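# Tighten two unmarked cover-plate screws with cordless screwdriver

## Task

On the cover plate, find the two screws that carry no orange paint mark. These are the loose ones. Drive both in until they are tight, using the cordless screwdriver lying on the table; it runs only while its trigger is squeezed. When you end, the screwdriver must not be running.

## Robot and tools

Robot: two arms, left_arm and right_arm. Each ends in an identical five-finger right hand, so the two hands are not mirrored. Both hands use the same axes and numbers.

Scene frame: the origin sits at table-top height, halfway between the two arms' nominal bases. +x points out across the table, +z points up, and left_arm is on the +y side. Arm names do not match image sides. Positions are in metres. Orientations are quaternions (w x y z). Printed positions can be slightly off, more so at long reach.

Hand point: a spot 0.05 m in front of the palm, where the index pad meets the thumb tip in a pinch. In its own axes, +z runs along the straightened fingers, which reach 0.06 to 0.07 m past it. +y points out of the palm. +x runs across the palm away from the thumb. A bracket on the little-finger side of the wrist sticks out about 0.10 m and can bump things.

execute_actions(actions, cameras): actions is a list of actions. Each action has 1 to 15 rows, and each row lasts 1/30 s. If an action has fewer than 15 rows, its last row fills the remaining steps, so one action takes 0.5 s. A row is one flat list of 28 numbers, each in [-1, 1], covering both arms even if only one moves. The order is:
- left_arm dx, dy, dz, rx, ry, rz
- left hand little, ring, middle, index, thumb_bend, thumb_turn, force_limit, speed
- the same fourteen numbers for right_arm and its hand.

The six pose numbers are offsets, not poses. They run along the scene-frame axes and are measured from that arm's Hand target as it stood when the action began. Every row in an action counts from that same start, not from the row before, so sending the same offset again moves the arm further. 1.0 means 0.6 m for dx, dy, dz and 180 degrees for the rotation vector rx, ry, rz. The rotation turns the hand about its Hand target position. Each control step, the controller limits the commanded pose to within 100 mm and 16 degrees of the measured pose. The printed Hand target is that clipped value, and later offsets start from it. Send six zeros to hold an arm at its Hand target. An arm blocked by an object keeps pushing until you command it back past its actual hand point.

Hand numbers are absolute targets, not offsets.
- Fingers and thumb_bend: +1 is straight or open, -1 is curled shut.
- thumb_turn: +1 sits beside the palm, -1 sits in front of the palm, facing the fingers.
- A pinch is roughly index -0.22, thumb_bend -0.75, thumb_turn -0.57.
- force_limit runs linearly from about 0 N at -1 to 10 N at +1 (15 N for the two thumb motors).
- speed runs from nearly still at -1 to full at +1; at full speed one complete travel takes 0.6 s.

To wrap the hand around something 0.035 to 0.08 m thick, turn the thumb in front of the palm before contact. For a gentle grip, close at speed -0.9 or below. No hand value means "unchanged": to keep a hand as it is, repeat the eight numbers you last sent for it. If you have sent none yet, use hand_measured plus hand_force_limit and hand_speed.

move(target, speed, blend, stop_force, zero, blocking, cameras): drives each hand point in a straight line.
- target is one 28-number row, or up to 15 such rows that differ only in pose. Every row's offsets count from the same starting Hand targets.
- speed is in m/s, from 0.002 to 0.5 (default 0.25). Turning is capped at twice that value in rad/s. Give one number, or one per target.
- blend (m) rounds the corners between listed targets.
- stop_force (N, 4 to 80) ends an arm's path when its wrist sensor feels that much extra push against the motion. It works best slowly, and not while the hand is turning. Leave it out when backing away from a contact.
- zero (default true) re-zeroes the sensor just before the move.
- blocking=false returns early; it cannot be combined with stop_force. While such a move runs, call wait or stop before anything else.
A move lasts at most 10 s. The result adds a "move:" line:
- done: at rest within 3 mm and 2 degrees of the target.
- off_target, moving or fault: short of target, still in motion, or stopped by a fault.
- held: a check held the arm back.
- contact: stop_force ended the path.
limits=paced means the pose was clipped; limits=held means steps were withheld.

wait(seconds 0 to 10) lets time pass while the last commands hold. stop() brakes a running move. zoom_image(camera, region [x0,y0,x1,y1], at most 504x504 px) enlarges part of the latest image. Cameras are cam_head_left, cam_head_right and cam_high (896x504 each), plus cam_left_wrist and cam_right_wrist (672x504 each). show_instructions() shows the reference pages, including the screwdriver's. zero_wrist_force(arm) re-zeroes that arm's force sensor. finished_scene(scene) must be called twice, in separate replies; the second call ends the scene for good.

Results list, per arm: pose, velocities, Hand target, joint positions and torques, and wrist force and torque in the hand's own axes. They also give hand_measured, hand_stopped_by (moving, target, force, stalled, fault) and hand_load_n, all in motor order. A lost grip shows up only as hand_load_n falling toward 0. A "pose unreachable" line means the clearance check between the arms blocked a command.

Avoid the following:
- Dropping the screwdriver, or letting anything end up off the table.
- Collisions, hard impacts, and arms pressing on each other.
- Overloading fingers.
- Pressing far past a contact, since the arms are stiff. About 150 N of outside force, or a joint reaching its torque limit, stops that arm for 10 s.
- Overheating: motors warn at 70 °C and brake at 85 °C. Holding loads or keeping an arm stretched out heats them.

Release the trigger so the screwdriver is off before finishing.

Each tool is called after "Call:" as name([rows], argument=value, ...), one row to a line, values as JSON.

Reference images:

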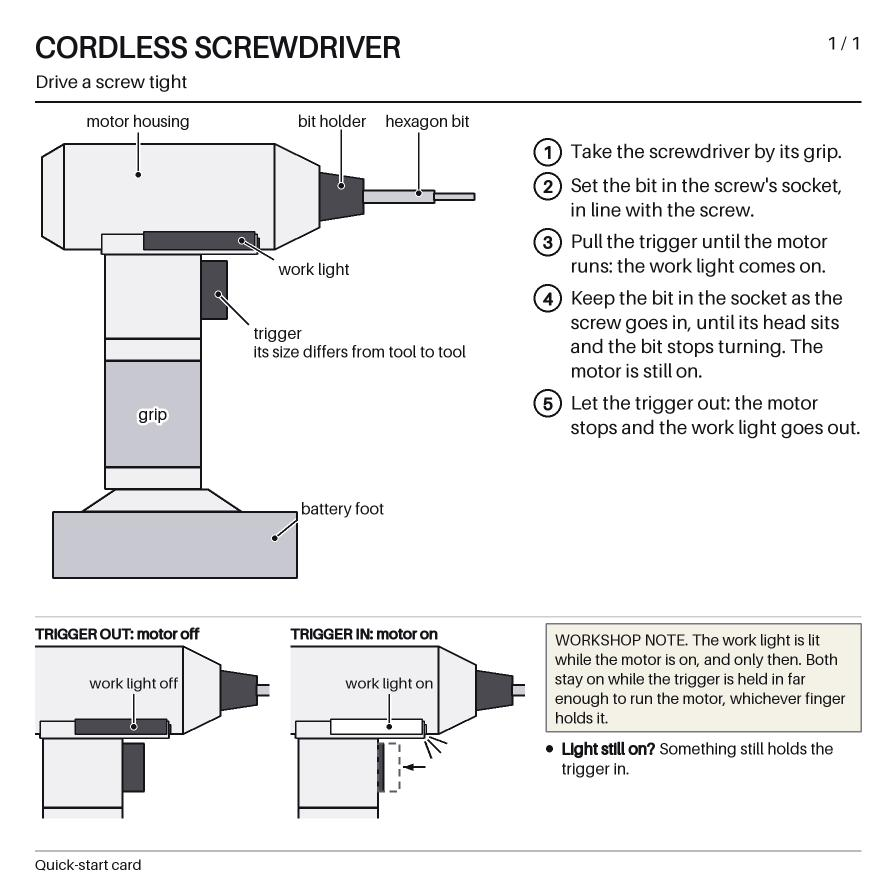

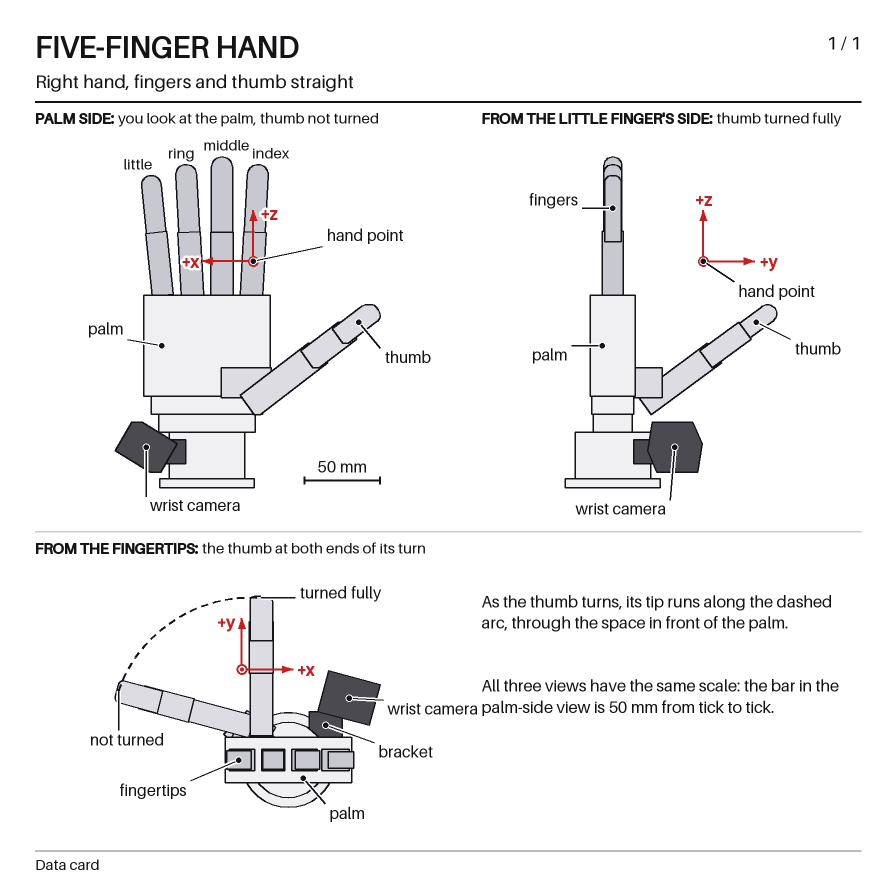

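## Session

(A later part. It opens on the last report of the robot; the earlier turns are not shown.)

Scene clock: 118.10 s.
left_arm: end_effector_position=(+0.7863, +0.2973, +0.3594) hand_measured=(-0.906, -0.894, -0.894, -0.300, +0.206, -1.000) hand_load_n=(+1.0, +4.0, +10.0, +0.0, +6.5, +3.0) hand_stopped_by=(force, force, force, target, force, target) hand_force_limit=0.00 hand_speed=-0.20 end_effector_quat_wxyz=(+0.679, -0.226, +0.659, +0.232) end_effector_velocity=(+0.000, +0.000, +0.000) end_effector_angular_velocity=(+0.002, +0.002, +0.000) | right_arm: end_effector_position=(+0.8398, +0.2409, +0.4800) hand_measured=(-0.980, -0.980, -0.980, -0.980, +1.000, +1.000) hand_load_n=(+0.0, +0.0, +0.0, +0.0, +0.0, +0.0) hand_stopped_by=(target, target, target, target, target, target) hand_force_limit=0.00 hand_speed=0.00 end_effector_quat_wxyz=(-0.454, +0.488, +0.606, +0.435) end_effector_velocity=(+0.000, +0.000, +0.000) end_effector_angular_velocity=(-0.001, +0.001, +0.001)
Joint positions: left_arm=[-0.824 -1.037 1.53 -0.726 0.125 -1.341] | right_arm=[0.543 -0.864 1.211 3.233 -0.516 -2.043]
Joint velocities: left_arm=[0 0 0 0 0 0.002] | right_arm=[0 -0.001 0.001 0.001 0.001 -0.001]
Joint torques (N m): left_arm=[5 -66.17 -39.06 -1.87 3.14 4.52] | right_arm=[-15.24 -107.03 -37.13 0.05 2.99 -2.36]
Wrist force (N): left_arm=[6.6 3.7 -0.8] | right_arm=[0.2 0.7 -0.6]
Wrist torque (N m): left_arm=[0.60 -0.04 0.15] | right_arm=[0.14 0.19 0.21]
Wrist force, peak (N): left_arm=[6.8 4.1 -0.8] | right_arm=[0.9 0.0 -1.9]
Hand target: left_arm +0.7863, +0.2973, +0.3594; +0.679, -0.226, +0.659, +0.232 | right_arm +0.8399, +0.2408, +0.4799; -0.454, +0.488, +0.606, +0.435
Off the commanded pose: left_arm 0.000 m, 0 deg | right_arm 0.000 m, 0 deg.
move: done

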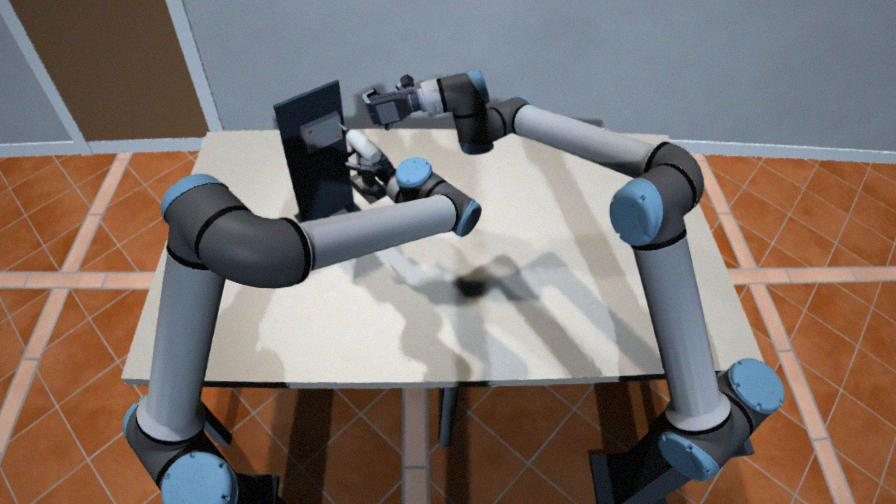

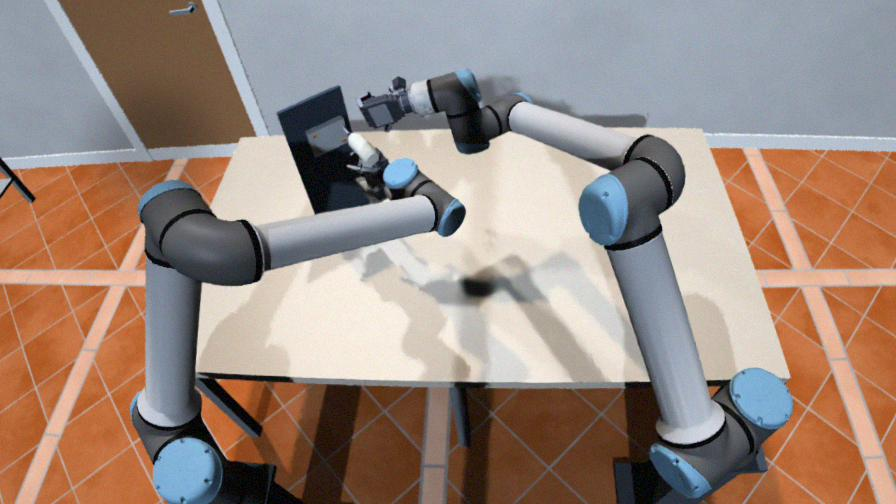

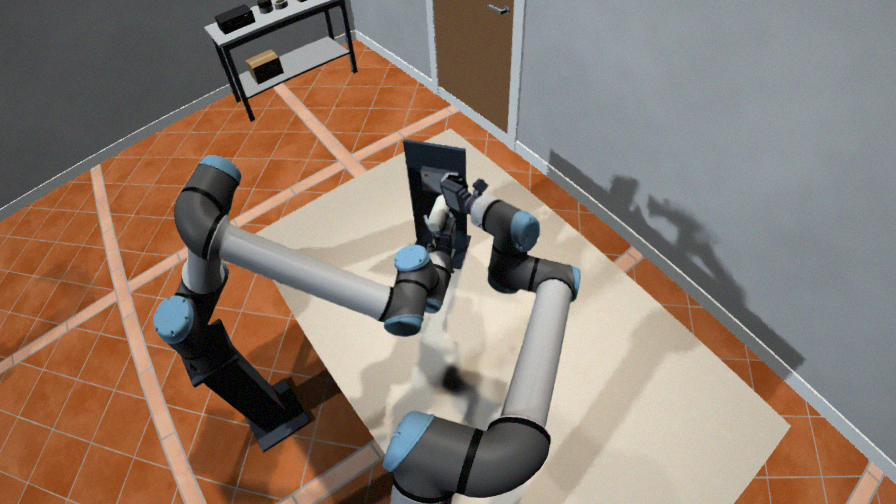

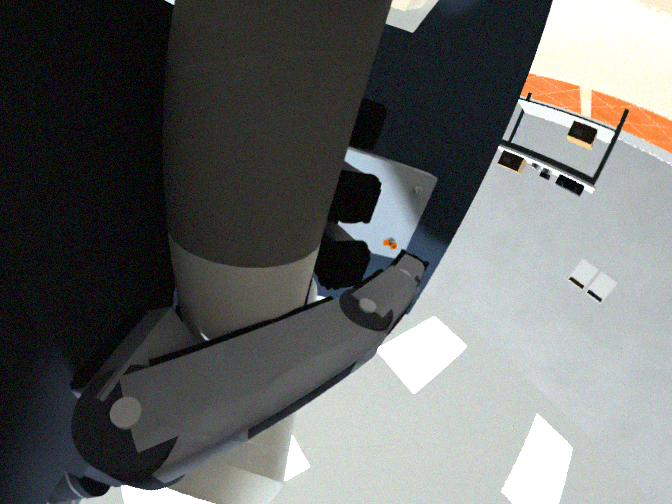

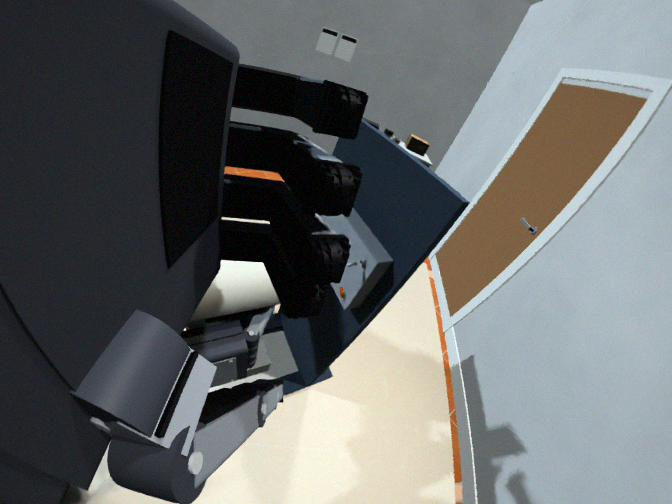

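Call:
move(target=[0.0038,0.0032,0.004,0,0,0,-0.98,-0.98,-0.98,-0.3,-0.97,-1,0.0,-0.2,0,0,0,0,0,0,-0.98,-0.98,-0.98,-0.98,1,1,0,0.0], speed=0.03, cameras=["cam_right_wrist"])

Call:
zoom_image(camera="cam_right_wrist", region=[345, 245, 375, 275])

Scene clock: 119.33 s.
left_arm: end_effector_position=(+0.7887, +0.2993, +0.3618) hand_measured=(-0.906, -0.894, -0.894, -0.300, +0.206, -1.000) hand_load_n=(+1.0, +4.0, +10.0, +0.0, +6.0, +3.0) hand_stopped_by=(force, force, force, target, force, target) hand_force_limit=0.00 hand_speed=-0.20 end_effector_quat_wxyz=(+0.679, -0.226, +0.659, +0.232) end_effector_velocity=(+0.000, -0.001, +0.000) end_effector_angular_velocity=(+0.000, +0.000, -0.001) | right_arm: end_effector_position=(+0.8399, +0.2408, +0.4799) hand_measured=(-0.980, -0.980, -0.980, -0.980, +1.000, +1.000) hand_load_n=(+0.0, +0.0, +0.0, +0.0, +0.0, +0.0) hand_stopped_by=(target, target, target, target, target, target) hand_force_limit=0.00 hand_speed=0.00 end_effector_quat_wxyz=(-0.454, +0.488, +0.606, +0.435) end_effector_velocity=(+0.000, +0.000, -0.001) end_effector_angular_velocity=(-0.001, +0.001, +0.000)
Joint positions: left_arm=[-0.82 -1.036 1.524 -0.715 0.128 -1.347] | right_arm=[0.543 -0.864 1.211 3.233 -0.516 -2.043]
Joint velocities: left_arm=[-0.001 0 0 0.001 0 0] | right_arm=[0 0.001 0 0.001 0 0]
Joint torques (N m): left_arm=[-3.15 -64.01 -53.03 1.51 1.64 -2.93] | right_arm=[-14.74 -93.04 -46.75 -0.7 2.94 -2.29]
Wrist force (N): left_arm=[6.5 3.9 -1.1] | right_arm=[-0.1 0.6 -0.8]
Wrist torque (N m): left_arm=[0.66 -0.01 0.16] | right_arm=[0.13 0.23 0.19]
Wrist force, peak (N): left_arm=[6.7 4.3 -1.0] | right_arm=[0.4 0.4 -1.0]
Hand target: left_arm +0.7886, +0.2992, +0.3618; +0.679, -0.226, +0.659, +0.232 | right_arm +0.8399, +0.2408, +0.4799; -0.454, +0.488, +0.606, +0.435
Off the commanded pose: left_arm 0.000 m, 0 deg | right_arm 0.000 m, 0 deg.
move: done
Images, in order (width x height): cam_right_wrist 672x504.

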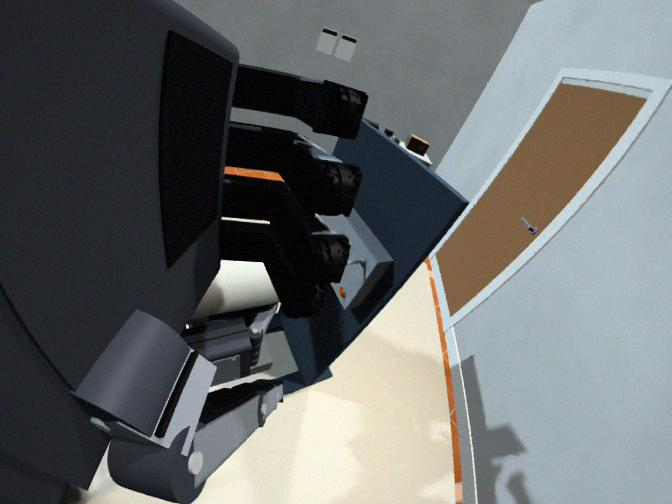

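Scaled by 16.800 from the camera's 672x504 image, which has a finer 960x720 frame.

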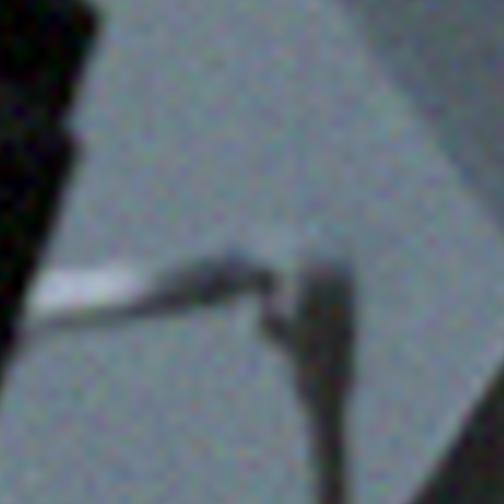

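Call:
move(target=[0.0105,0.0082,0,0,0,0,-0.98,-0.98,-0.98,-0.8,-0.97,-1,0.0,-0.2,0,0,0,0,0,0,-0.98,-0.98,-0.98,-0.98,1,1,0,0.0], speed=0.006, stop_force=6, cameras=["cam_right_wrist"])

Call:
zoom_image(camera="cam_right_wrist", region=[345, 245, 375, 275])

Scene clock: 121.27 s.
left_arm: end_effector_position=(+0.7910, +0.3010, +0.3618) hand_measured=(-0.906, -0.894, -0.894, -0.782, +0.206, -1.000) hand_load_n=(+1.0, +4.0, +8.5, +5.5, +7.5, +1.0) hand_stopped_by=(force, force, force, force, force, target) hand_force_limit=0.00 hand_speed=-0.20 end_effector_quat_wxyz=(+0.679, -0.226, +0.659, +0.232) end_effector_velocity=(+0.000, +0.000, +0.000) end_effector_angular_velocity=(+0.000, +0.000, -0.001) | right_arm: end_effector_position=(+0.8399, +0.2408, +0.4799) hand_measured=(-0.980, -0.980, -0.980, -0.980, +1.000, +1.000) hand_load_n=(+0.0, +0.0, +0.0, +0.0, +0.0, +0.0) hand_stopped_by=(target, target, target, target, target, target) hand_force_limit=0.00 hand_speed=0.00 end_effector_quat_wxyz=(-0.454, +0.488, +0.606, +0.435) end_effector_velocity=(+0.000, +0.000, -0.001) end_effector_angular_velocity=(+0.000, +0.000, +0.000)
Joint positions: left_arm=[-0.817 -1.034 1.52 -0.708 0.132 -1.352] | right_arm=[0.543 -0.864 1.211 3.233 -0.516 -2.043]
Joint velocities: left_arm=[0 0 0 -0.001 0 0] | right_arm=[0 0.001 0 -0.001 0 0]
Joint torques (N m): left_arm=[-13.93 -97.71 -29.63 -4.2 -1.14 3.95] | right_arm=[-14.06 -94.75 -44.46 -1.31 2.61 -2.17]
Wrist force (N): left_arm=[5.9 4.1 -3.3] | right_arm=[0.0 0.5 -0.8]
Wrist torque (N m): left_arm=[0.73 -0.10 0.14] | right_arm=[0.10 0.22 0.19]
Wrist force, peak (N): left_arm=[5.9 3.7 -8.1] | right_arm=[-0.1 0.8 -0.9]
Hand target: left_arm +0.7910, +0.3010, +0.3618; +0.679, -0.226, +0.659, +0.232 | right_arm +0.8399, +0.2408, +0.4799; -0.454, +0.488, +0.606, +0.435
Off the commanded pose: left_arm 0.005 m, 0 deg | right_arm 0.000 m, 0 deg.
move: contact (left_arm)
Images, in order (width x height): cam_right_wrist 672x504.

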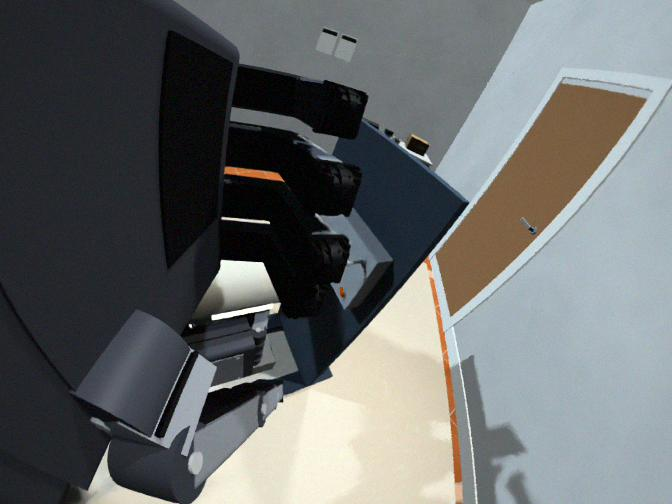

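Scaled by 16.800 from the camera's 672x504 image, which has a finer 960x720 frame.

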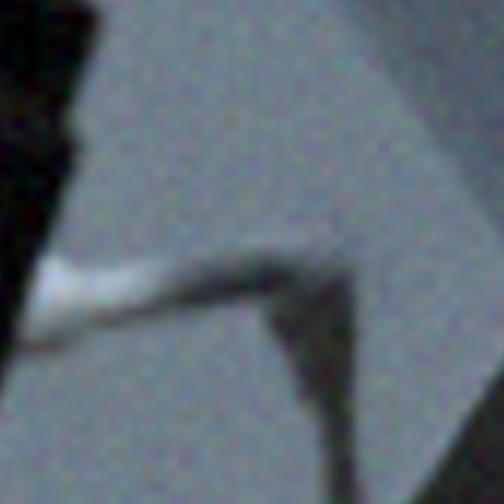

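Call:
move(target=[0.0105,0.0082,0,0,0,0,-0.98,-0.98,-0.98,-0.8,-0.97,-1,0.0,-0.2,0,0,0,0,0,0,-0.98,-0.98,-0.98,-0.98,1,1,0,0.0], speed=0.006, stop_force=8, cameras=["cam_right_wrist"])

Call:
zoom_image(camera="cam_right_wrist", region=[345, 245, 375, 275])

Scene clock: 122.67 s.
left_arm: end_effector_position=(+0.7912, +0.3014, +0.3618) hand_measured=(-0.906, -0.894, -0.894, -0.782, +0.206, -1.000) hand_load_n=(+2.0, +4.0, +8.0, +5.5, +8.5, -0.5) hand_stopped_by=(force, force, force, force, force, target) hand_force_limit=0.00 hand_speed=-0.20 end_effector_quat_wxyz=(+0.679, -0.226, +0.659, +0.232) end_effector_velocity=(-0.001, -0.001, +0.001) end_effector_angular_velocity=(+0.000, +0.000, -0.001) | right_arm: end_effector_position=(+0.8399, +0.2408, +0.4799) hand_measured=(-0.980, -0.980, -0.980, -0.980, +1.000, +1.000) hand_load_n=(+0.0, +0.0, +0.0, +0.0, +0.0, +0.5) hand_stopped_by=(target, target, target, target, target, target) hand_force_limit=0.00 hand_speed=0.00 end_effector_quat_wxyz=(-0.454, +0.488, +0.606, +0.435) end_effector_velocity=(+0.000, +0.000, -0.002) end_effector_angular_velocity=(+0.000, +0.001, +0.000)
Joint positions: left_arm=[-0.816 -1.034 1.52 -0.707 0.132 -1.353] | right_arm=[0.543 -0.864 1.211 3.233 -0.516 -2.043]
Joint velocities: left_arm=[-0.001 -0.001 0 0 -0.001 0.001] | right_arm=[0 0.001 0 -0.001 0 0]
Joint torques (N m): left_arm=[-12.96 -96.13 -30.39 -3.92 -1.21 4.22] | right_arm=[-13.24 -94.01 -43 -1.43 2.62 -2.28]
Wrist force (N): left_arm=[5.4 3.8 -5.7] | right_arm=[0.4 0.7 -0.5]
Wrist torque (N m): left_arm=[0.82 -0.20 0.12] | right_arm=[0.12 0.15 0.23]
Wrist force, peak (N): left_arm=[5.0 3.4 -12.4] | right_arm=[0.3 0.8 -0.7]
Hand target: left_arm +0.7912, +0.3013, +0.3618; +0.679, -0.226, +0.659, +0.232 | right_arm +0.8399, +0.2408, +0.4799; -0.454, +0.488, +0.606, +0.435
Off the commanded pose: left_arm 0.008 m, 0 deg | right_arm 0.000 m, 0 deg.
move: contact (left_arm)
Images, in order (width x height): cam_right_wrist 672x504.

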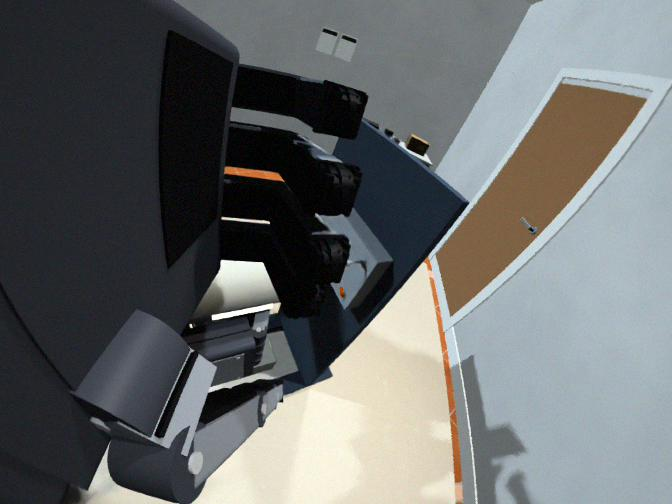

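Scaled by 16.800 from the camera's 672x504 image, which has a finer 960x720 frame.

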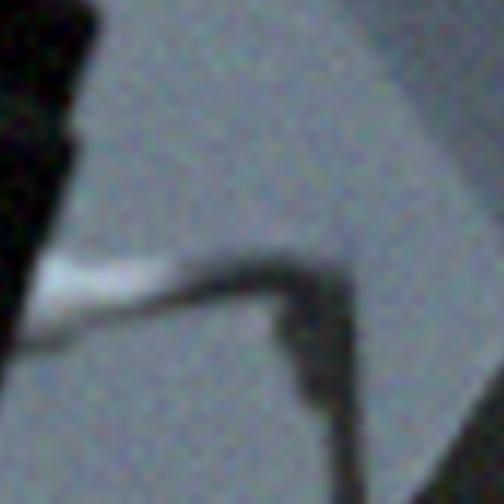

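Call:
wait(seconds=1.0, cameras=["cam_right_wrist"])

Call:
zoom_image(camera="cam_right_wrist", region=[345, 245, 375, 275])

Call:
zoom_image(camera="cam_right_wrist", region=[170, 240, 400, 400])

Scene clock: 123.80 s.
left_arm: end_effector_position=(+0.7912, +0.3013, +0.3618) hand_measured=(-0.906, -0.894, -0.894, -0.782, +0.206, -1.000) hand_load_n=(+2.0, +4.0, +8.0, +5.5, +9.0, -1.0) hand_stopped_by=(force, force, force, force, force, target) hand_force_limit=0.00 hand_speed=-0.20 end_effector_quat_wxyz=(+0.679, -0.226, +0.659, +0.232) end_effector_velocity=(+0.000, +0.000, +0.000) end_effector_angular_velocity=(+0.000, +0.000, +0.000) | right_arm: end_effector_position=(+0.8399, +0.2408, +0.4799) hand_measured=(-0.980, -0.980, -0.980, -0.980, +1.000, +1.000) hand_load_n=(+0.0, +0.0, +0.0, +0.0, +0.0, +0.0) hand_stopped_by=(target, target, target, target, target, target) hand_force_limit=0.00 hand_speed=0.00 end_effector_quat_wxyz=(-0.454, +0.488, +0.606, +0.435) end_effector_velocity=(+0.000, +0.000, -0.001) end_effector_angular_velocity=(-0.001, +0.001, +0.000)
Joint positions: left_arm=[-0.816 -1.034 1.52 -0.707 0.132 -1.353] | right_arm=[0.543 -0.864 1.211 3.233 -0.516 -2.043]
Joint velocities: left_arm=[0 0 0 0 0 0] | right_arm=[0 0.001 0 0.001 0 0]
Joint torques (N m): left_arm=[-7.95 -97.63 -33.03 -3.42 -0.87 4.73] | right_arm=[-13.58 -95.06 -41.61 -1.53 2.66 -2.21]
Wrist force (N): left_arm=[5.8 4.0 -5.4] | right_arm=[0.1 0.7 -0.5]
Wrist torque (N m): left_arm=[0.85 -0.27 0.15] | right_arm=[0.13 0.19 0.20]
Wrist force, peak (N): left_arm=[5.8 3.8 -5.9] | right_arm=[0.2 0.6 -1.1]
Hand target: left_arm +0.7912, +0.3013, +0.3618; +0.679, -0.226, +0.659, +0.232 | right_arm +0.8399, +0.2408, +0.4799; -0.454, +0.488, +0.606, +0.435
Off the commanded pose: left_arm 0.008 m, 0 deg | right_arm 0.000 m, 0 deg.
wait: 1.00 s; at rest by 0.03 s
Images, in order (width x height): cam_right_wrist 672x504.

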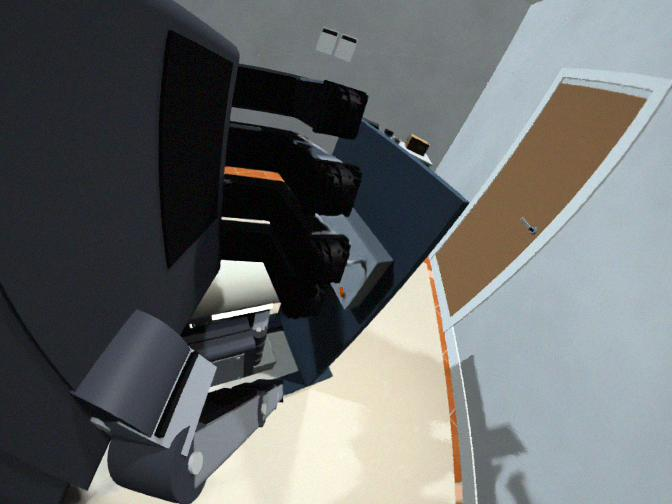

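Scaled by 16.800 from the camera's 672x504 image, which has a finer 960x720 frame.

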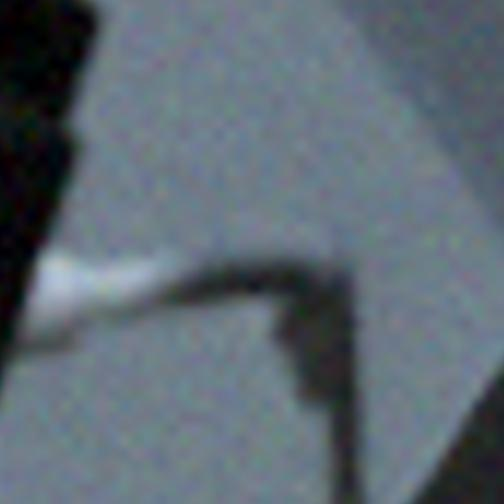

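Scaled by 2.191 from the camera's 672x504 image, which has a finer 960x720 frame.

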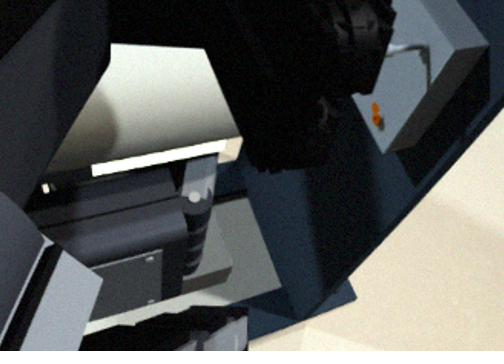

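Call:
move([
  [-0.00171,-0.00134,-0.00083,0,0,0,-0.98,-0.98,-0.98,-0.8,-0.97,-1,0.0,-0.2,0,0,0,0,0,0,-0.98,-0.98,-0.98,-0.98,1,1,0,0.0],
  [-0.00223,-0.00068,-0.00083,0,0,0,-0.98,-0.98,-0.98,-0.8,-0.97,-1,0.0,-0.2,0,0,0,0,0,0,-0.98,-0.98,-0.98,-0.98,1,1,0,0.0],
  [-0.00207,-0.00088,-0.00025,0,0,0,-0.98,-0.98,-0.98,-0.8,-0.97,-1,0.0,-0.2,0,0,0,0,0,0,-0.98,-0.98,-0.98,-0.98,1,1,0,0.0],
  [-0.00171,-0.00134,0,0,0,0,-0.98,-0.98,-0.98,-0.8,-0.97,-1,0.0,-0.2,0,0,0,0,0,0,-0.98,-0.98,-0.98,-0.98,1,1,0,0.0],
  [-0.00135,-0.0018,-0.00025,0,0,0,-0.98,-0.98,-0.98,-0.8,-0.97,-1,0.0,-0.2,0,0,0,0,0,0,-0.98,-0.98,-0.98,-0.98,1,1,0,0.0],
  [-0.00119,-0.002,-0.00083,0,0,0,-0.98,-0.98,-0.98,-0.8,-0.97,-1,0.0,-0.2,0,0,0,0,0,0,-0.98,-0.98,-0.98,-0.98,1,1,0,0.0],
  [-0.00135,-0.0018,-0.00141,0,0,0,-0.98,-0.98,-0.98,-0.8,-0.97,-1,0.0,-0.2,0,0,0,0,0,0,-0.98,-0.98,-0.98,-0.98,1,1,0,0.0],
  [-0.00171,-0.00134,-0.00166,0,0,0,-0.98,-0.98,-0.98,-0.8,-0.97,-1,0.0,-0.2,0,0,0,0,0,0,-0.98,-0.98,-0.98,-0.98,1,1,0,0.0],
  [-0.00207,-0.00088,-0.00141,0,0,0,-0.98,-0.98,-0.98,-0.8,-0.97,-1,0.0,-0.2,0,0,0,0,0,0,-0.98,-0.98,-0.98,-0.98,1,1,0,0.0],
  [-0.00223,-0.00068,-0.00083,0,0,0,-0.98,-0.98,-0.98,-0.8,-0.97,-1,0.0,-0.2,0,0,0,0,0,0,-0.98,-0.98,-0.98,-0.98,1,1,0,0.0],
  [-0.00171,-0.00134,-0.00083,0,0,0,-0.98,-0.98,-0.98,-0.8,-0.97,-1,0.0,-0.2,0,0,0,0,0,0,-0.98,-0.98,-0.98,-0.98,1,1,0,0.0],
], speed=0.002, cameras=["cam_right_wrist"])

Call:
zoom_image(camera="cam_right_wrist", region=[345, 245, 375, 275])

Scene clock: 127.77 s.
left_arm: end_effector_position=(+0.7902, +0.3006, +0.3614) hand_measured=(-0.906, -0.894, -0.894, -0.782, +0.206, -1.000) hand_load_n=(+0.5, +3.5, +8.5, +5.5, +8.0, +2.0) hand_stopped_by=(force, force, force, force, force, target) hand_force_limit=0.00 hand_speed=-0.20 end_effector_quat_wxyz=(+0.679, -0.226, +0.659, +0.232) end_effector_velocity=(+0.000, +0.000, +0.000) end_effector_angular_velocity=(+0.001, +0.001, +0.000) | right_arm: end_effector_position=(+0.8399, +0.2408, +0.4799) hand_measured=(-0.980, -0.980, -0.980, -0.980, +1.000, +1.000) hand_load_n=(+0.0, +0.0, +0.0, +0.0, +0.0, +0.0) hand_stopped_by=(target, target, target, target, target, target) hand_force_limit=0.00 hand_speed=0.00 end_effector_quat_wxyz=(-0.454, +0.488, +0.606, +0.435) end_effector_velocity=(+0.001, +0.000, -0.003) end_effector_angular_velocity=(-0.001, +0.002, +0.000)
Joint positions: left_arm=[-0.818 -1.035 1.522 -0.711 0.131 -1.35] | right_arm=[0.543 -0.864 1.211 3.233 -0.516 -2.043]
Joint velocities: left_arm=[0 0 0 0.001 0 0.001] | right_arm=[0 0.002 0 0 0 0]
Joint torques (N m): left_arm=[6.11 -64.16 -54.85 1.52 0.57 0.17] | right_arm=[-12.1 -95.83 -37.22 -2.13 2.2 -2.06]
Wrist force (N): left_arm=[6.6 3.7 -0.7] | right_arm=[0.1 0.5 -0.6]
Wrist torque (N m): left_arm=[0.60 -0.03 0.16] | right_arm=[0.10 0.20 0.20]
Wrist force, peak (N): left_arm=[6.0 3.7 -5.8] | right_arm=[-0.1 0.5 -1.2]
Hand target: left_arm +0.7902, +0.3005, +0.3613; +0.679, -0.226, +0.659, +0.232 | right_arm +0.8399, +0.2408, +0.4799; -0.454, +0.488, +0.606, +0.435
Off the commanded pose: left_arm 0.000 m, 0 deg | right_arm 0.000 m, 0 deg.
move: done
Images, in order (width x height): cam_right_wrist 672x504.

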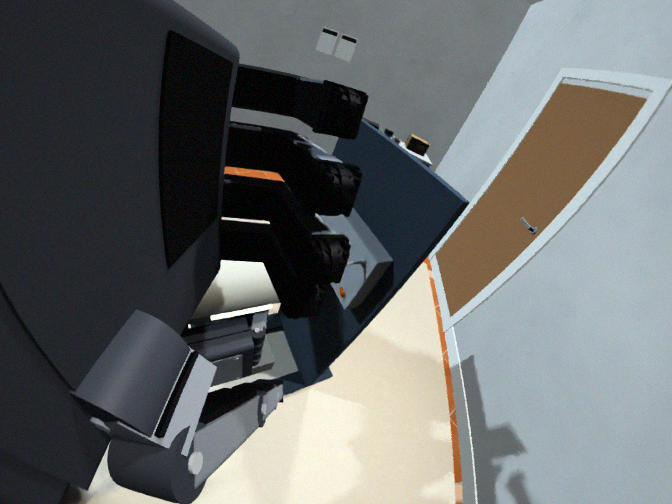

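Scaled by 16.800 from the camera's 672x504 image, which has a finer 960x720 frame.

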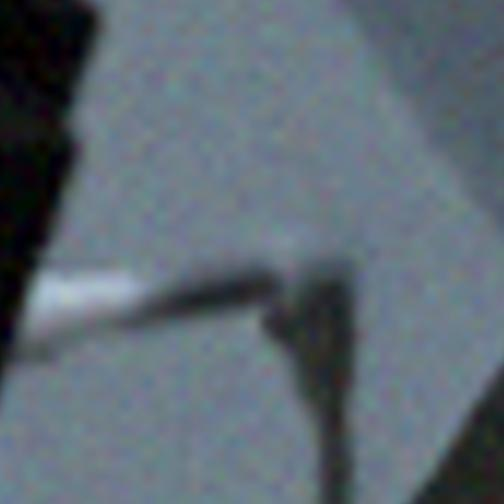

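Call:
move(target=[0.0046,0.0049,-0.00117,0,0,0,-0.98,-0.98,-0.98,-0.8,-0.97,-1,0.0,-0.2,0,0,0,0,0,0,-0.98,-0.98,-0.98,-0.98,1,1,0,0.0], speed=0.004, stop_force=4, cameras=["cam_right_wrist"])

Call:
zoom_image(camera="cam_right_wrist", region=[345, 245, 375, 275])

Scene clock: 130.70 s.
left_arm: end_effector_position=(+0.7908, +0.3012, +0.3611) hand_measured=(-0.906, -0.894, -0.894, -0.782, +0.206, -1.000) hand_load_n=(+1.0, +3.5, +9.0, +6.0, +8.0, +1.5) hand_stopped_by=(force, force, force, force, force, target) hand_force_limit=0.00 hand_speed=-0.20 end_effector_quat_wxyz=(+0.679, -0.226, +0.659, +0.232) end_effector_velocity=(+0.000, +0.001, +0.000) end_effector_angular_velocity=(-0.001, +0.000, +0.001) | right_arm: end_effector_position=(+0.8399, +0.2408, +0.4799) hand_measured=(-0.980, -0.980, -0.980, -0.980, +1.000, +1.000) hand_load_n=(+0.0, +0.0, +0.0, +0.0, +0.0, +0.0) hand_stopped_by=(target, target, target, target, target, target) hand_force_limit=0.00 hand_speed=0.00 end_effector_quat_wxyz=(-0.454, +0.488, +0.606, +0.435) end_effector_velocity=(+0.000, +0.000, +0.001) end_effector_angular_velocity=(+0.000, -0.001, +0.000)
Joint positions: left_arm=[-0.817 -1.034 1.521 -0.709 0.131 -1.352] | right_arm=[0.543 -0.864 1.211 3.233 -0.516 -2.043]
Joint velocities: left_arm=[0.001 0 0 0 0 0] | right_arm=[0 0 0 0 0 0]
Joint torques (N m): left_arm=[-13.89 -96.57 -29.91 -4.16 -1.07 3.91] | right_arm=[-11.26 -96.61 -37.88 -2.39 1.76 -2.22]
Wrist force (N): left_arm=[6.4 3.9 -1.5] | right_arm=[-0.2 0.4 -0.7]
Wrist torque (N m): left_arm=[0.68 0.01 0.16] | right_arm=[0.10 0.25 0.18]
Wrist force, peak (N): left_arm=[6.0 4.1 -5.8] | right_arm=[0.2 0.7 -1.1]
Hand target: left_arm +0.7908, +0.3012, +0.3612; +0.679, -0.226, +0.659, +0.232 | right_arm +0.8399, +0.2408, +0.4799; -0.454, +0.488, +0.606, +0.435
Off the commanded pose: left_arm 0.003 m, 0 deg | right_arm 0.000 m, 0 deg.
move: contact (left_arm)
Images, in order (width x height): cam_right_wrist 672x504.

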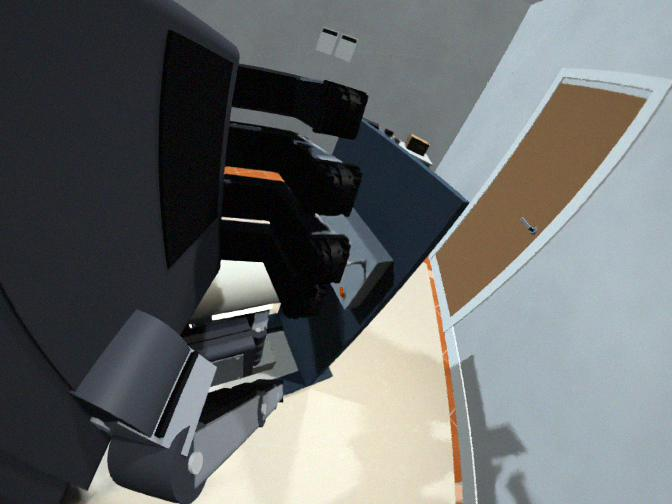

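Scaled by 16.800 from the camera's 672x504 image, which has a finer 960x720 frame.

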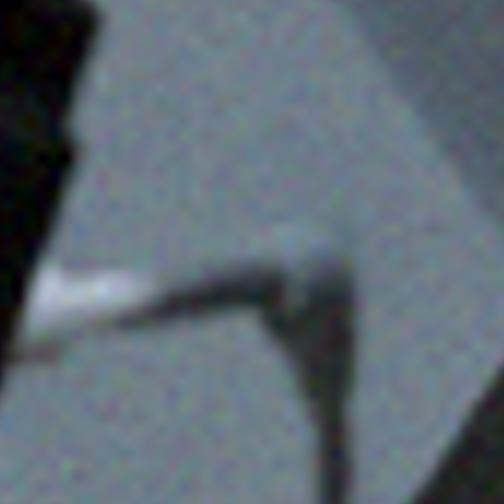

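Call:
move([
  [0.00079,0.00062,0,0,0,0,-0.98,-0.98,-0.98,-0.8,-0.97,-1,0.0,-0.2,0,0,0,0,0,0,-0.98,-0.98,-0.98,-0.98,1,1,0,0.0],
  [-0.00065,0.00246,-0.003,0,0,0,-0.98,-0.98,-0.98,-0.8,-0.97,-1,0.0,-0.2,0,0,0,0,0,0,-0.98,-0.98,-0.98,-0.98,1,1,0,0.0],
], speed=0.002, stop_force=8, cameras=["cam_right_wrist"])

Call:
zoom_image(camera="cam_right_wrist", region=[345, 245, 375, 275])

Scene clock: 132.00 s.
left_arm: end_effector_position=(+0.7912, +0.3016, +0.3612) hand_measured=(-0.906, -0.894, -0.894, -0.782, +0.206, -1.000) hand_load_n=(+1.5, +4.0, +8.0, +5.5, +8.0, +0.0) hand_stopped_by=(force, force, force, force, force, target) hand_force_limit=0.00 hand_speed=-0.20 end_effector_quat_wxyz=(+0.679, -0.226, +0.659, +0.232) end_effector_velocity=(+0.000, -0.001, +0.000) end_effector_angular_velocity=(+0.001, +0.000, -0.001) | right_arm: end_effector_position=(+0.8399, +0.2408, +0.4799) hand_measured=(-0.980, -0.980, -0.980, -0.980, +1.000, +1.000) hand_load_n=(+0.0, +0.0, +0.0, +0.0, +0.0, +0.0) hand_stopped_by=(target, target, target, target, target, target) hand_force_limit=0.00 hand_speed=0.00 end_effector_quat_wxyz=(-0.454, +0.488, +0.606, +0.435) end_effector_velocity=(+0.000, +0.000, +0.001) end_effector_angular_velocity=(+0.001, -0.001, +0.000)
Joint positions: left_arm=[-0.816 -1.034 1.521 -0.708 0.132 -1.353] | right_arm=[0.543 -0.864 1.211 3.233 -0.516 -2.043]
Joint velocities: left_arm=[-0.001 0 0 0 0 0] | right_arm=[0 0 0 -0.001 0 0]
Joint torques (N m): left_arm=[-7.9 -86.99 -44.41 -1.42 -0.71 2.83] | right_arm=[-10.67 -96.08 -38.32 -2.74 1.92 -2.09]
Wrist force (N): left_arm=[5.2 3.9 -9.9] | right_arm=[0.0 0.5 -0.7]
Wrist torque (N m): left_arm=[0.92 -0.34 0.10] | right_arm=[0.11 0.22 0.19]
Wrist force, peak (N): left_arm=[5.6 4.1 -10.1] | right_arm=[0.0 0.2 -1.1]
Hand target: left_arm +0.7912, +0.3015, +0.3612; +0.679, -0.226, +0.659, +0.232 | right_arm +0.8399, +0.2408, +0.4799; -0.454, +0.488, +0.606, +0.435
Off the commanded pose: left_arm 0.002 m, 0 deg | right_arm 0.000 m, 0 deg.
move: contact (left_arm); path passed 0 of 2 targets
Images, in order (width x height): cam_right_wrist 672x504.

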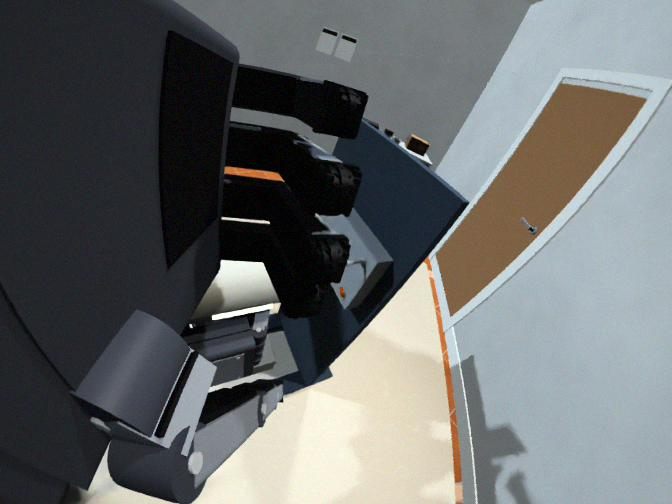

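Scaled by 16.800 from the camera's 672x504 image, which has a finer 960x720 frame.

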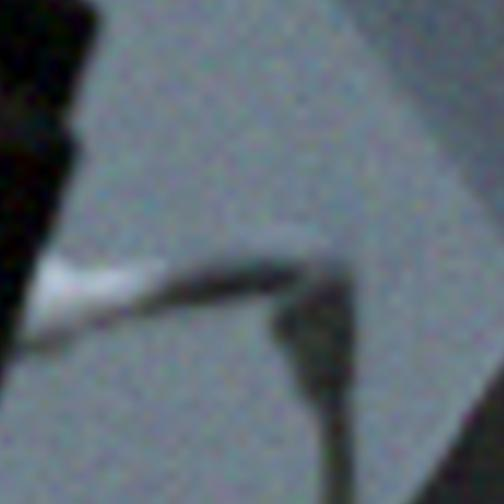

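Call:
move([
  [-0.0004,-0.0003,0,0,0,0,-0.98,-0.98,-0.98,-0.8,-0.97,-1,0.0,-0.2,0,0,0,0,0,0,-0.98,-0.98,-0.98,-0.98,1,1,0,0.0],
  [-0.00184,0.00154,-0.003,0,0,0,-0.98,-0.98,-0.98,-0.8,-0.97,-1,0.0,-0.2,0,0,0,0,0,0,-0.98,-0.98,-0.98,-0.98,1,1,0,0.0],
], speed=0.002, cameras=["cam_right_wrist"])

Call:
zoom_image(camera="cam_right_wrist", region=[345, 245, 375, 275])

Scene clock: 133.73 s.
left_arm: end_effector_position=(+0.7900, +0.3025, +0.3594) hand_measured=(-0.906, -0.894, -0.894, -0.782, +0.206, -1.000) hand_load_n=(+1.0, +3.5, +8.5, +5.5, +7.5, +1.5) hand_stopped_by=(force, force, force, force, force, target) hand_force_limit=0.00 hand_speed=-0.20 end_effector_quat_wxyz=(+0.679, -0.226, +0.659, +0.232) end_effector_velocity=(+0.000, +0.000, -0.001) end_effector_angular_velocity=(+0.000, +0.000, +0.000) | right_arm: end_effector_position=(+0.8399, +0.2408, +0.4799) hand_measured=(-0.980, -0.980, -0.980, -0.980, +1.000, +1.000) hand_load_n=(+0.0, +0.0, +0.0, +0.0, +0.0, +0.0) hand_stopped_by=(target, target, target, target, target, target) hand_force_limit=0.00 hand_speed=0.00 end_effector_quat_wxyz=(-0.454, +0.488, +0.606, +0.435) end_effector_velocity=(+0.000, +0.000, -0.001) end_effector_angular_velocity=(-0.001, +0.001, +0.000)
Joint positions: left_arm=[-0.816 -1.035 1.526 -0.713 0.132 -1.352] | right_arm=[0.543 -0.864 1.211 3.233 -0.516 -2.043]
Joint velocities: left_arm=[0 0.001 0 0 -0.001 -0.001] | right_arm=[0 0.001 0 0 0 0]
Joint torques (N m): left_arm=[9.31 -101.46 -31.73 -4.7 3.47 -2.44] | right_arm=[-9.64 -96.48 -38.18 -2.86 1.83 -2.05]
Wrist force (N): left_arm=[6.6 3.8 -1.0] | right_arm=[0.1 0.4 -0.6]
Wrist torque (N m): left_arm=[0.63 -0.03 0.16] | right_arm=[0.08 0.19 0.20]
Wrist force, peak (N): left_arm=[5.7 3.6 -10.1] | right_arm=[0.0 1.0 -0.7]
Hand target: left_arm +0.7900, +0.3025, +0.3594; +0.679, -0.226, +0.659, +0.232 | right_arm +0.8399, +0.2408, +0.4799; -0.454, +0.488, +0.606, +0.435
Off the commanded pose: left_arm 0.000 m, 0 deg | right_arm 0.000 m, 0 deg.
move: done
Images, in order (width x height): cam_right_wrist 672x504.

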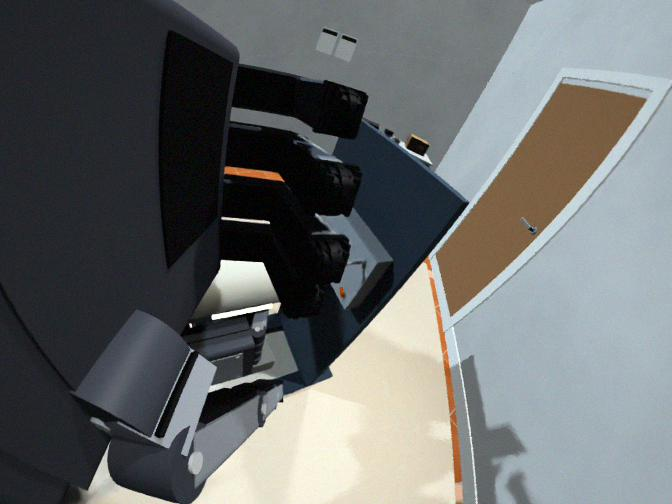

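Scaled by 16.800 from the camera's 672x504 image, which has a finer 960x720 frame.

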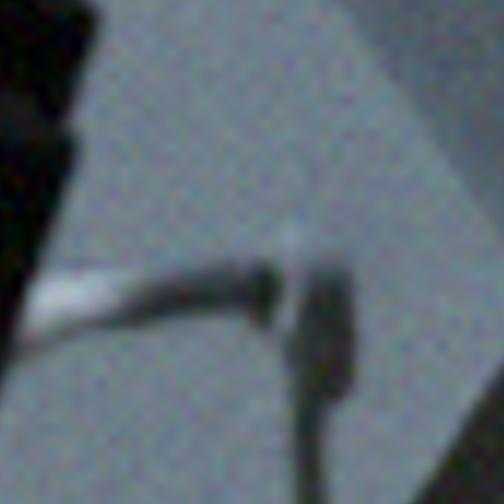

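Call:
move([
  [-0.00263,-0.00206,0,0,0,0,-0.98,-0.98,-0.98,-0.8,-0.97,-1,0.0,-0.2,0,0,0,0,0,0,-0.98,-0.98,-0.98,-0.98,1,1,0,0.0],
  [-0.00163,-0.00334,0.0021,0,0,0,-0.98,-0.98,-0.98,-0.8,-0.97,-1,0.0,-0.2,0,0,0,0,0,0,-0.98,-0.98,-0.98,-0.98,1,1,0,0.0],
], speed=0.01, cameras=["cam_right_wrist"])

Call:
zoom_image(camera="cam_right_wrist", region=[345, 245, 375, 275])

Scene clock: 134.67 s.
left_arm: end_effector_position=(+0.7891, +0.3005, +0.3608) hand_measured=(-0.906, -0.894, -0.894, -0.782, +0.206, -1.000) hand_load_n=(+1.0, +3.5, +8.5, +5.5, +7.5, +1.5) hand_stopped_by=(force, force, force, force, force, target) hand_force_limit=0.00 hand_speed=-0.20 end_effector_quat_wxyz=(+0.679, -0.226, +0.659, +0.232) end_effector_velocity=(+0.000, +0.000, +0.000) end_effector_angular_velocity=(+0.002, +0.001, +0.000) | right_arm: end_effector_position=(+0.8399, +0.2408, +0.4799) hand_measured=(-0.980, -0.980, -0.980, -0.980, +1.000, +1.000) hand_load_n=(+0.0, +0.0, +0.0, +0.0, +0.0, +0.0) hand_stopped_by=(target, target, target, target, target, target) hand_force_limit=0.00 hand_speed=0.00 end_effector_quat_wxyz=(-0.454, +0.488, +0.606, +0.435) end_effector_velocity=(+0.000, +0.000, +0.001) end_effector_angular_velocity=(+0.001, -0.002, +0.000)
Joint positions: left_arm=[-0.819 -1.036 1.525 -0.715 0.13 -1.348] | right_arm=[0.543 -0.864 1.211 3.233 -0.516 -2.043]
Joint velocities: left_arm=[0 0 0 0.001 0 0.001] | right_arm=[0 0 0 -0.002 0 0]
Joint torques (N m): left_arm=[-16.72 -63.8 -54.18 2.25 -1.58 -0.88] | right_arm=[-10.15 -96.77 -38.2 -3.05 1.54 -2.18]
Wrist force (N): left_arm=[6.3 3.8 -1.0] | right_arm=[-0.3 0.8 -0.8]
Wrist torque (N m): left_arm=[0.63 0.01 0.15] | right_arm=[0.15 0.25 0.19]
Wrist force, peak (N): left_arm=[6.8 4.2 -1.2] | right_arm=[-0.3 0.6 -1.0]
Hand target: left_arm +0.7891, +0.3005, +0.3607; +0.679, -0.226, +0.659, +0.232 | right_arm +0.8399, +0.2408, +0.4799; -0.454, +0.488, +0.606, +0.435
Off the commanded pose: left_arm 0.000 m, 0 deg | right_arm 0.000 m, 0 deg.
move: done
Images, in order (width x height): cam_right_wrist 672x504.

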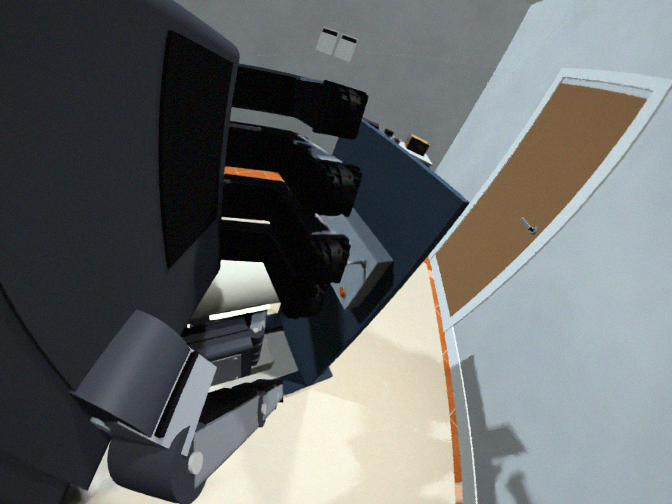

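Scaled by 16.800 from the camera's 672x504 image, which has a finer 960x720 frame.

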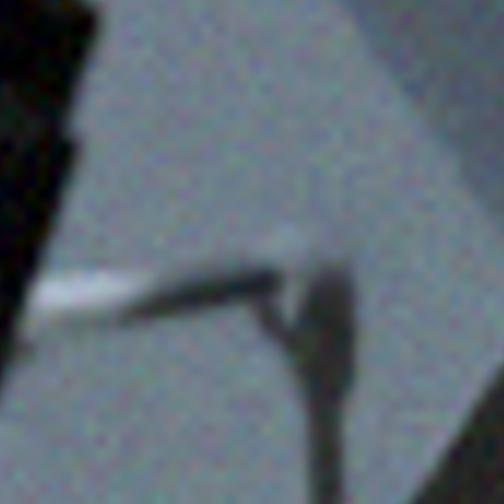

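Call:
move(target=[0.00657,0.00514,0,0,0,0,-0.98,-0.98,-0.98,-0.8,-0.97,-1,0.0,-0.2,0,0,0,0,0,0,-0.98,-0.98,-0.98,-0.98,1,1,0,0.0], speed=0.003, stop_force=4, cameras=["cam_right_wrist"])

Call:
zoom_image(camera="cam_right_wrist", region=[345, 245, 375, 275])

Scene clock: 136.13 s.
left_arm: end_effector_position=(+0.7908, +0.3018, +0.3607) hand_measured=(-0.906, -0.894, -0.894, -0.782, +0.206, -1.000) hand_load_n=(+1.0, +3.5, +8.5, +6.0, +8.0, +1.0) hand_stopped_by=(force, force, force, force, force, target) hand_force_limit=0.00 hand_speed=-0.20 end_effector_quat_wxyz=(+0.679, -0.226, +0.659, +0.232) end_effector_velocity=(+0.000, +0.001, +0.000) end_effector_angular_velocity=(+0.000, +0.000, +0.002) | right_arm: end_effector_position=(+0.8399, +0.2408, +0.4799) hand_measured=(-0.980, -0.980, -0.980, -0.980, +1.000, +1.000) hand_load_n=(+0.0, +0.0, +0.5, +0.0, +0.0, +0.0) hand_stopped_by=(target, target, target, target, target, target) hand_force_limit=0.00 hand_speed=0.00 end_effector_quat_wxyz=(-0.454, +0.488, +0.606, +0.435) end_effector_velocity=(+0.000, +0.000, -0.001) end_effector_angular_velocity=(-0.001, +0.001, +0.000)
Joint positions: left_arm=[-0.816 -1.034 1.522 -0.71 0.132 -1.352] | right_arm=[0.543 -0.864 1.211 3.233 -0.516 -2.043]
Joint velocities: left_arm=[0.001 0 0 0 -0.001 0.001] | right_arm=[0 0.001 0 0.001 0 0]
Joint torques (N m): left_arm=[-9.2 -83.4 -35.66 -4.87 0.02 3.15] | right_arm=[-9.32 -97.43 -38.69 -3.24 1.37 -2.03]
Wrist force (N): left_arm=[5.8 5.0 -5.9] | right_arm=[0.0 0.4 -0.4]
Wrist torque (N m): left_arm=[0.75 -0.19 0.11] | right_arm=[0.06 0.20 0.19]
Wrist force, peak (N): left_arm=[6.0 4.8 -6.6] | right_arm=[-0.1 0.7 -0.9]
Hand target: left_arm +0.7907, +0.3018, +0.3607; +0.679, -0.226, +0.659, +0.232 | right_arm +0.8399, +0.2408, +0.4799; -0.454, +0.488, +0.606, +0.435
Off the commanded pose: left_arm 0.003 m, 0 deg | right_arm 0.000 m, 0 deg.
move: contact (left_arm)
Images, in order (width x height): cam_right_wrist 672x504.

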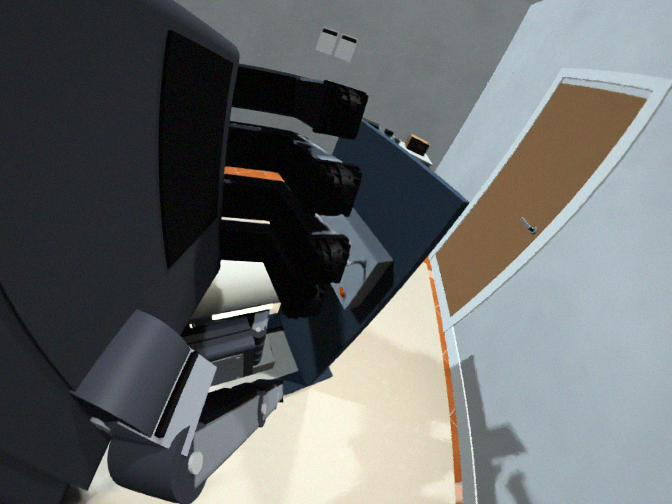

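Scaled by 16.800 from the camera's 672x504 image, which has a finer 960x720 frame.

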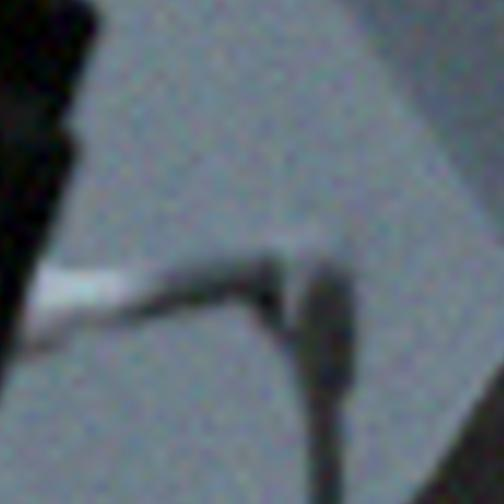

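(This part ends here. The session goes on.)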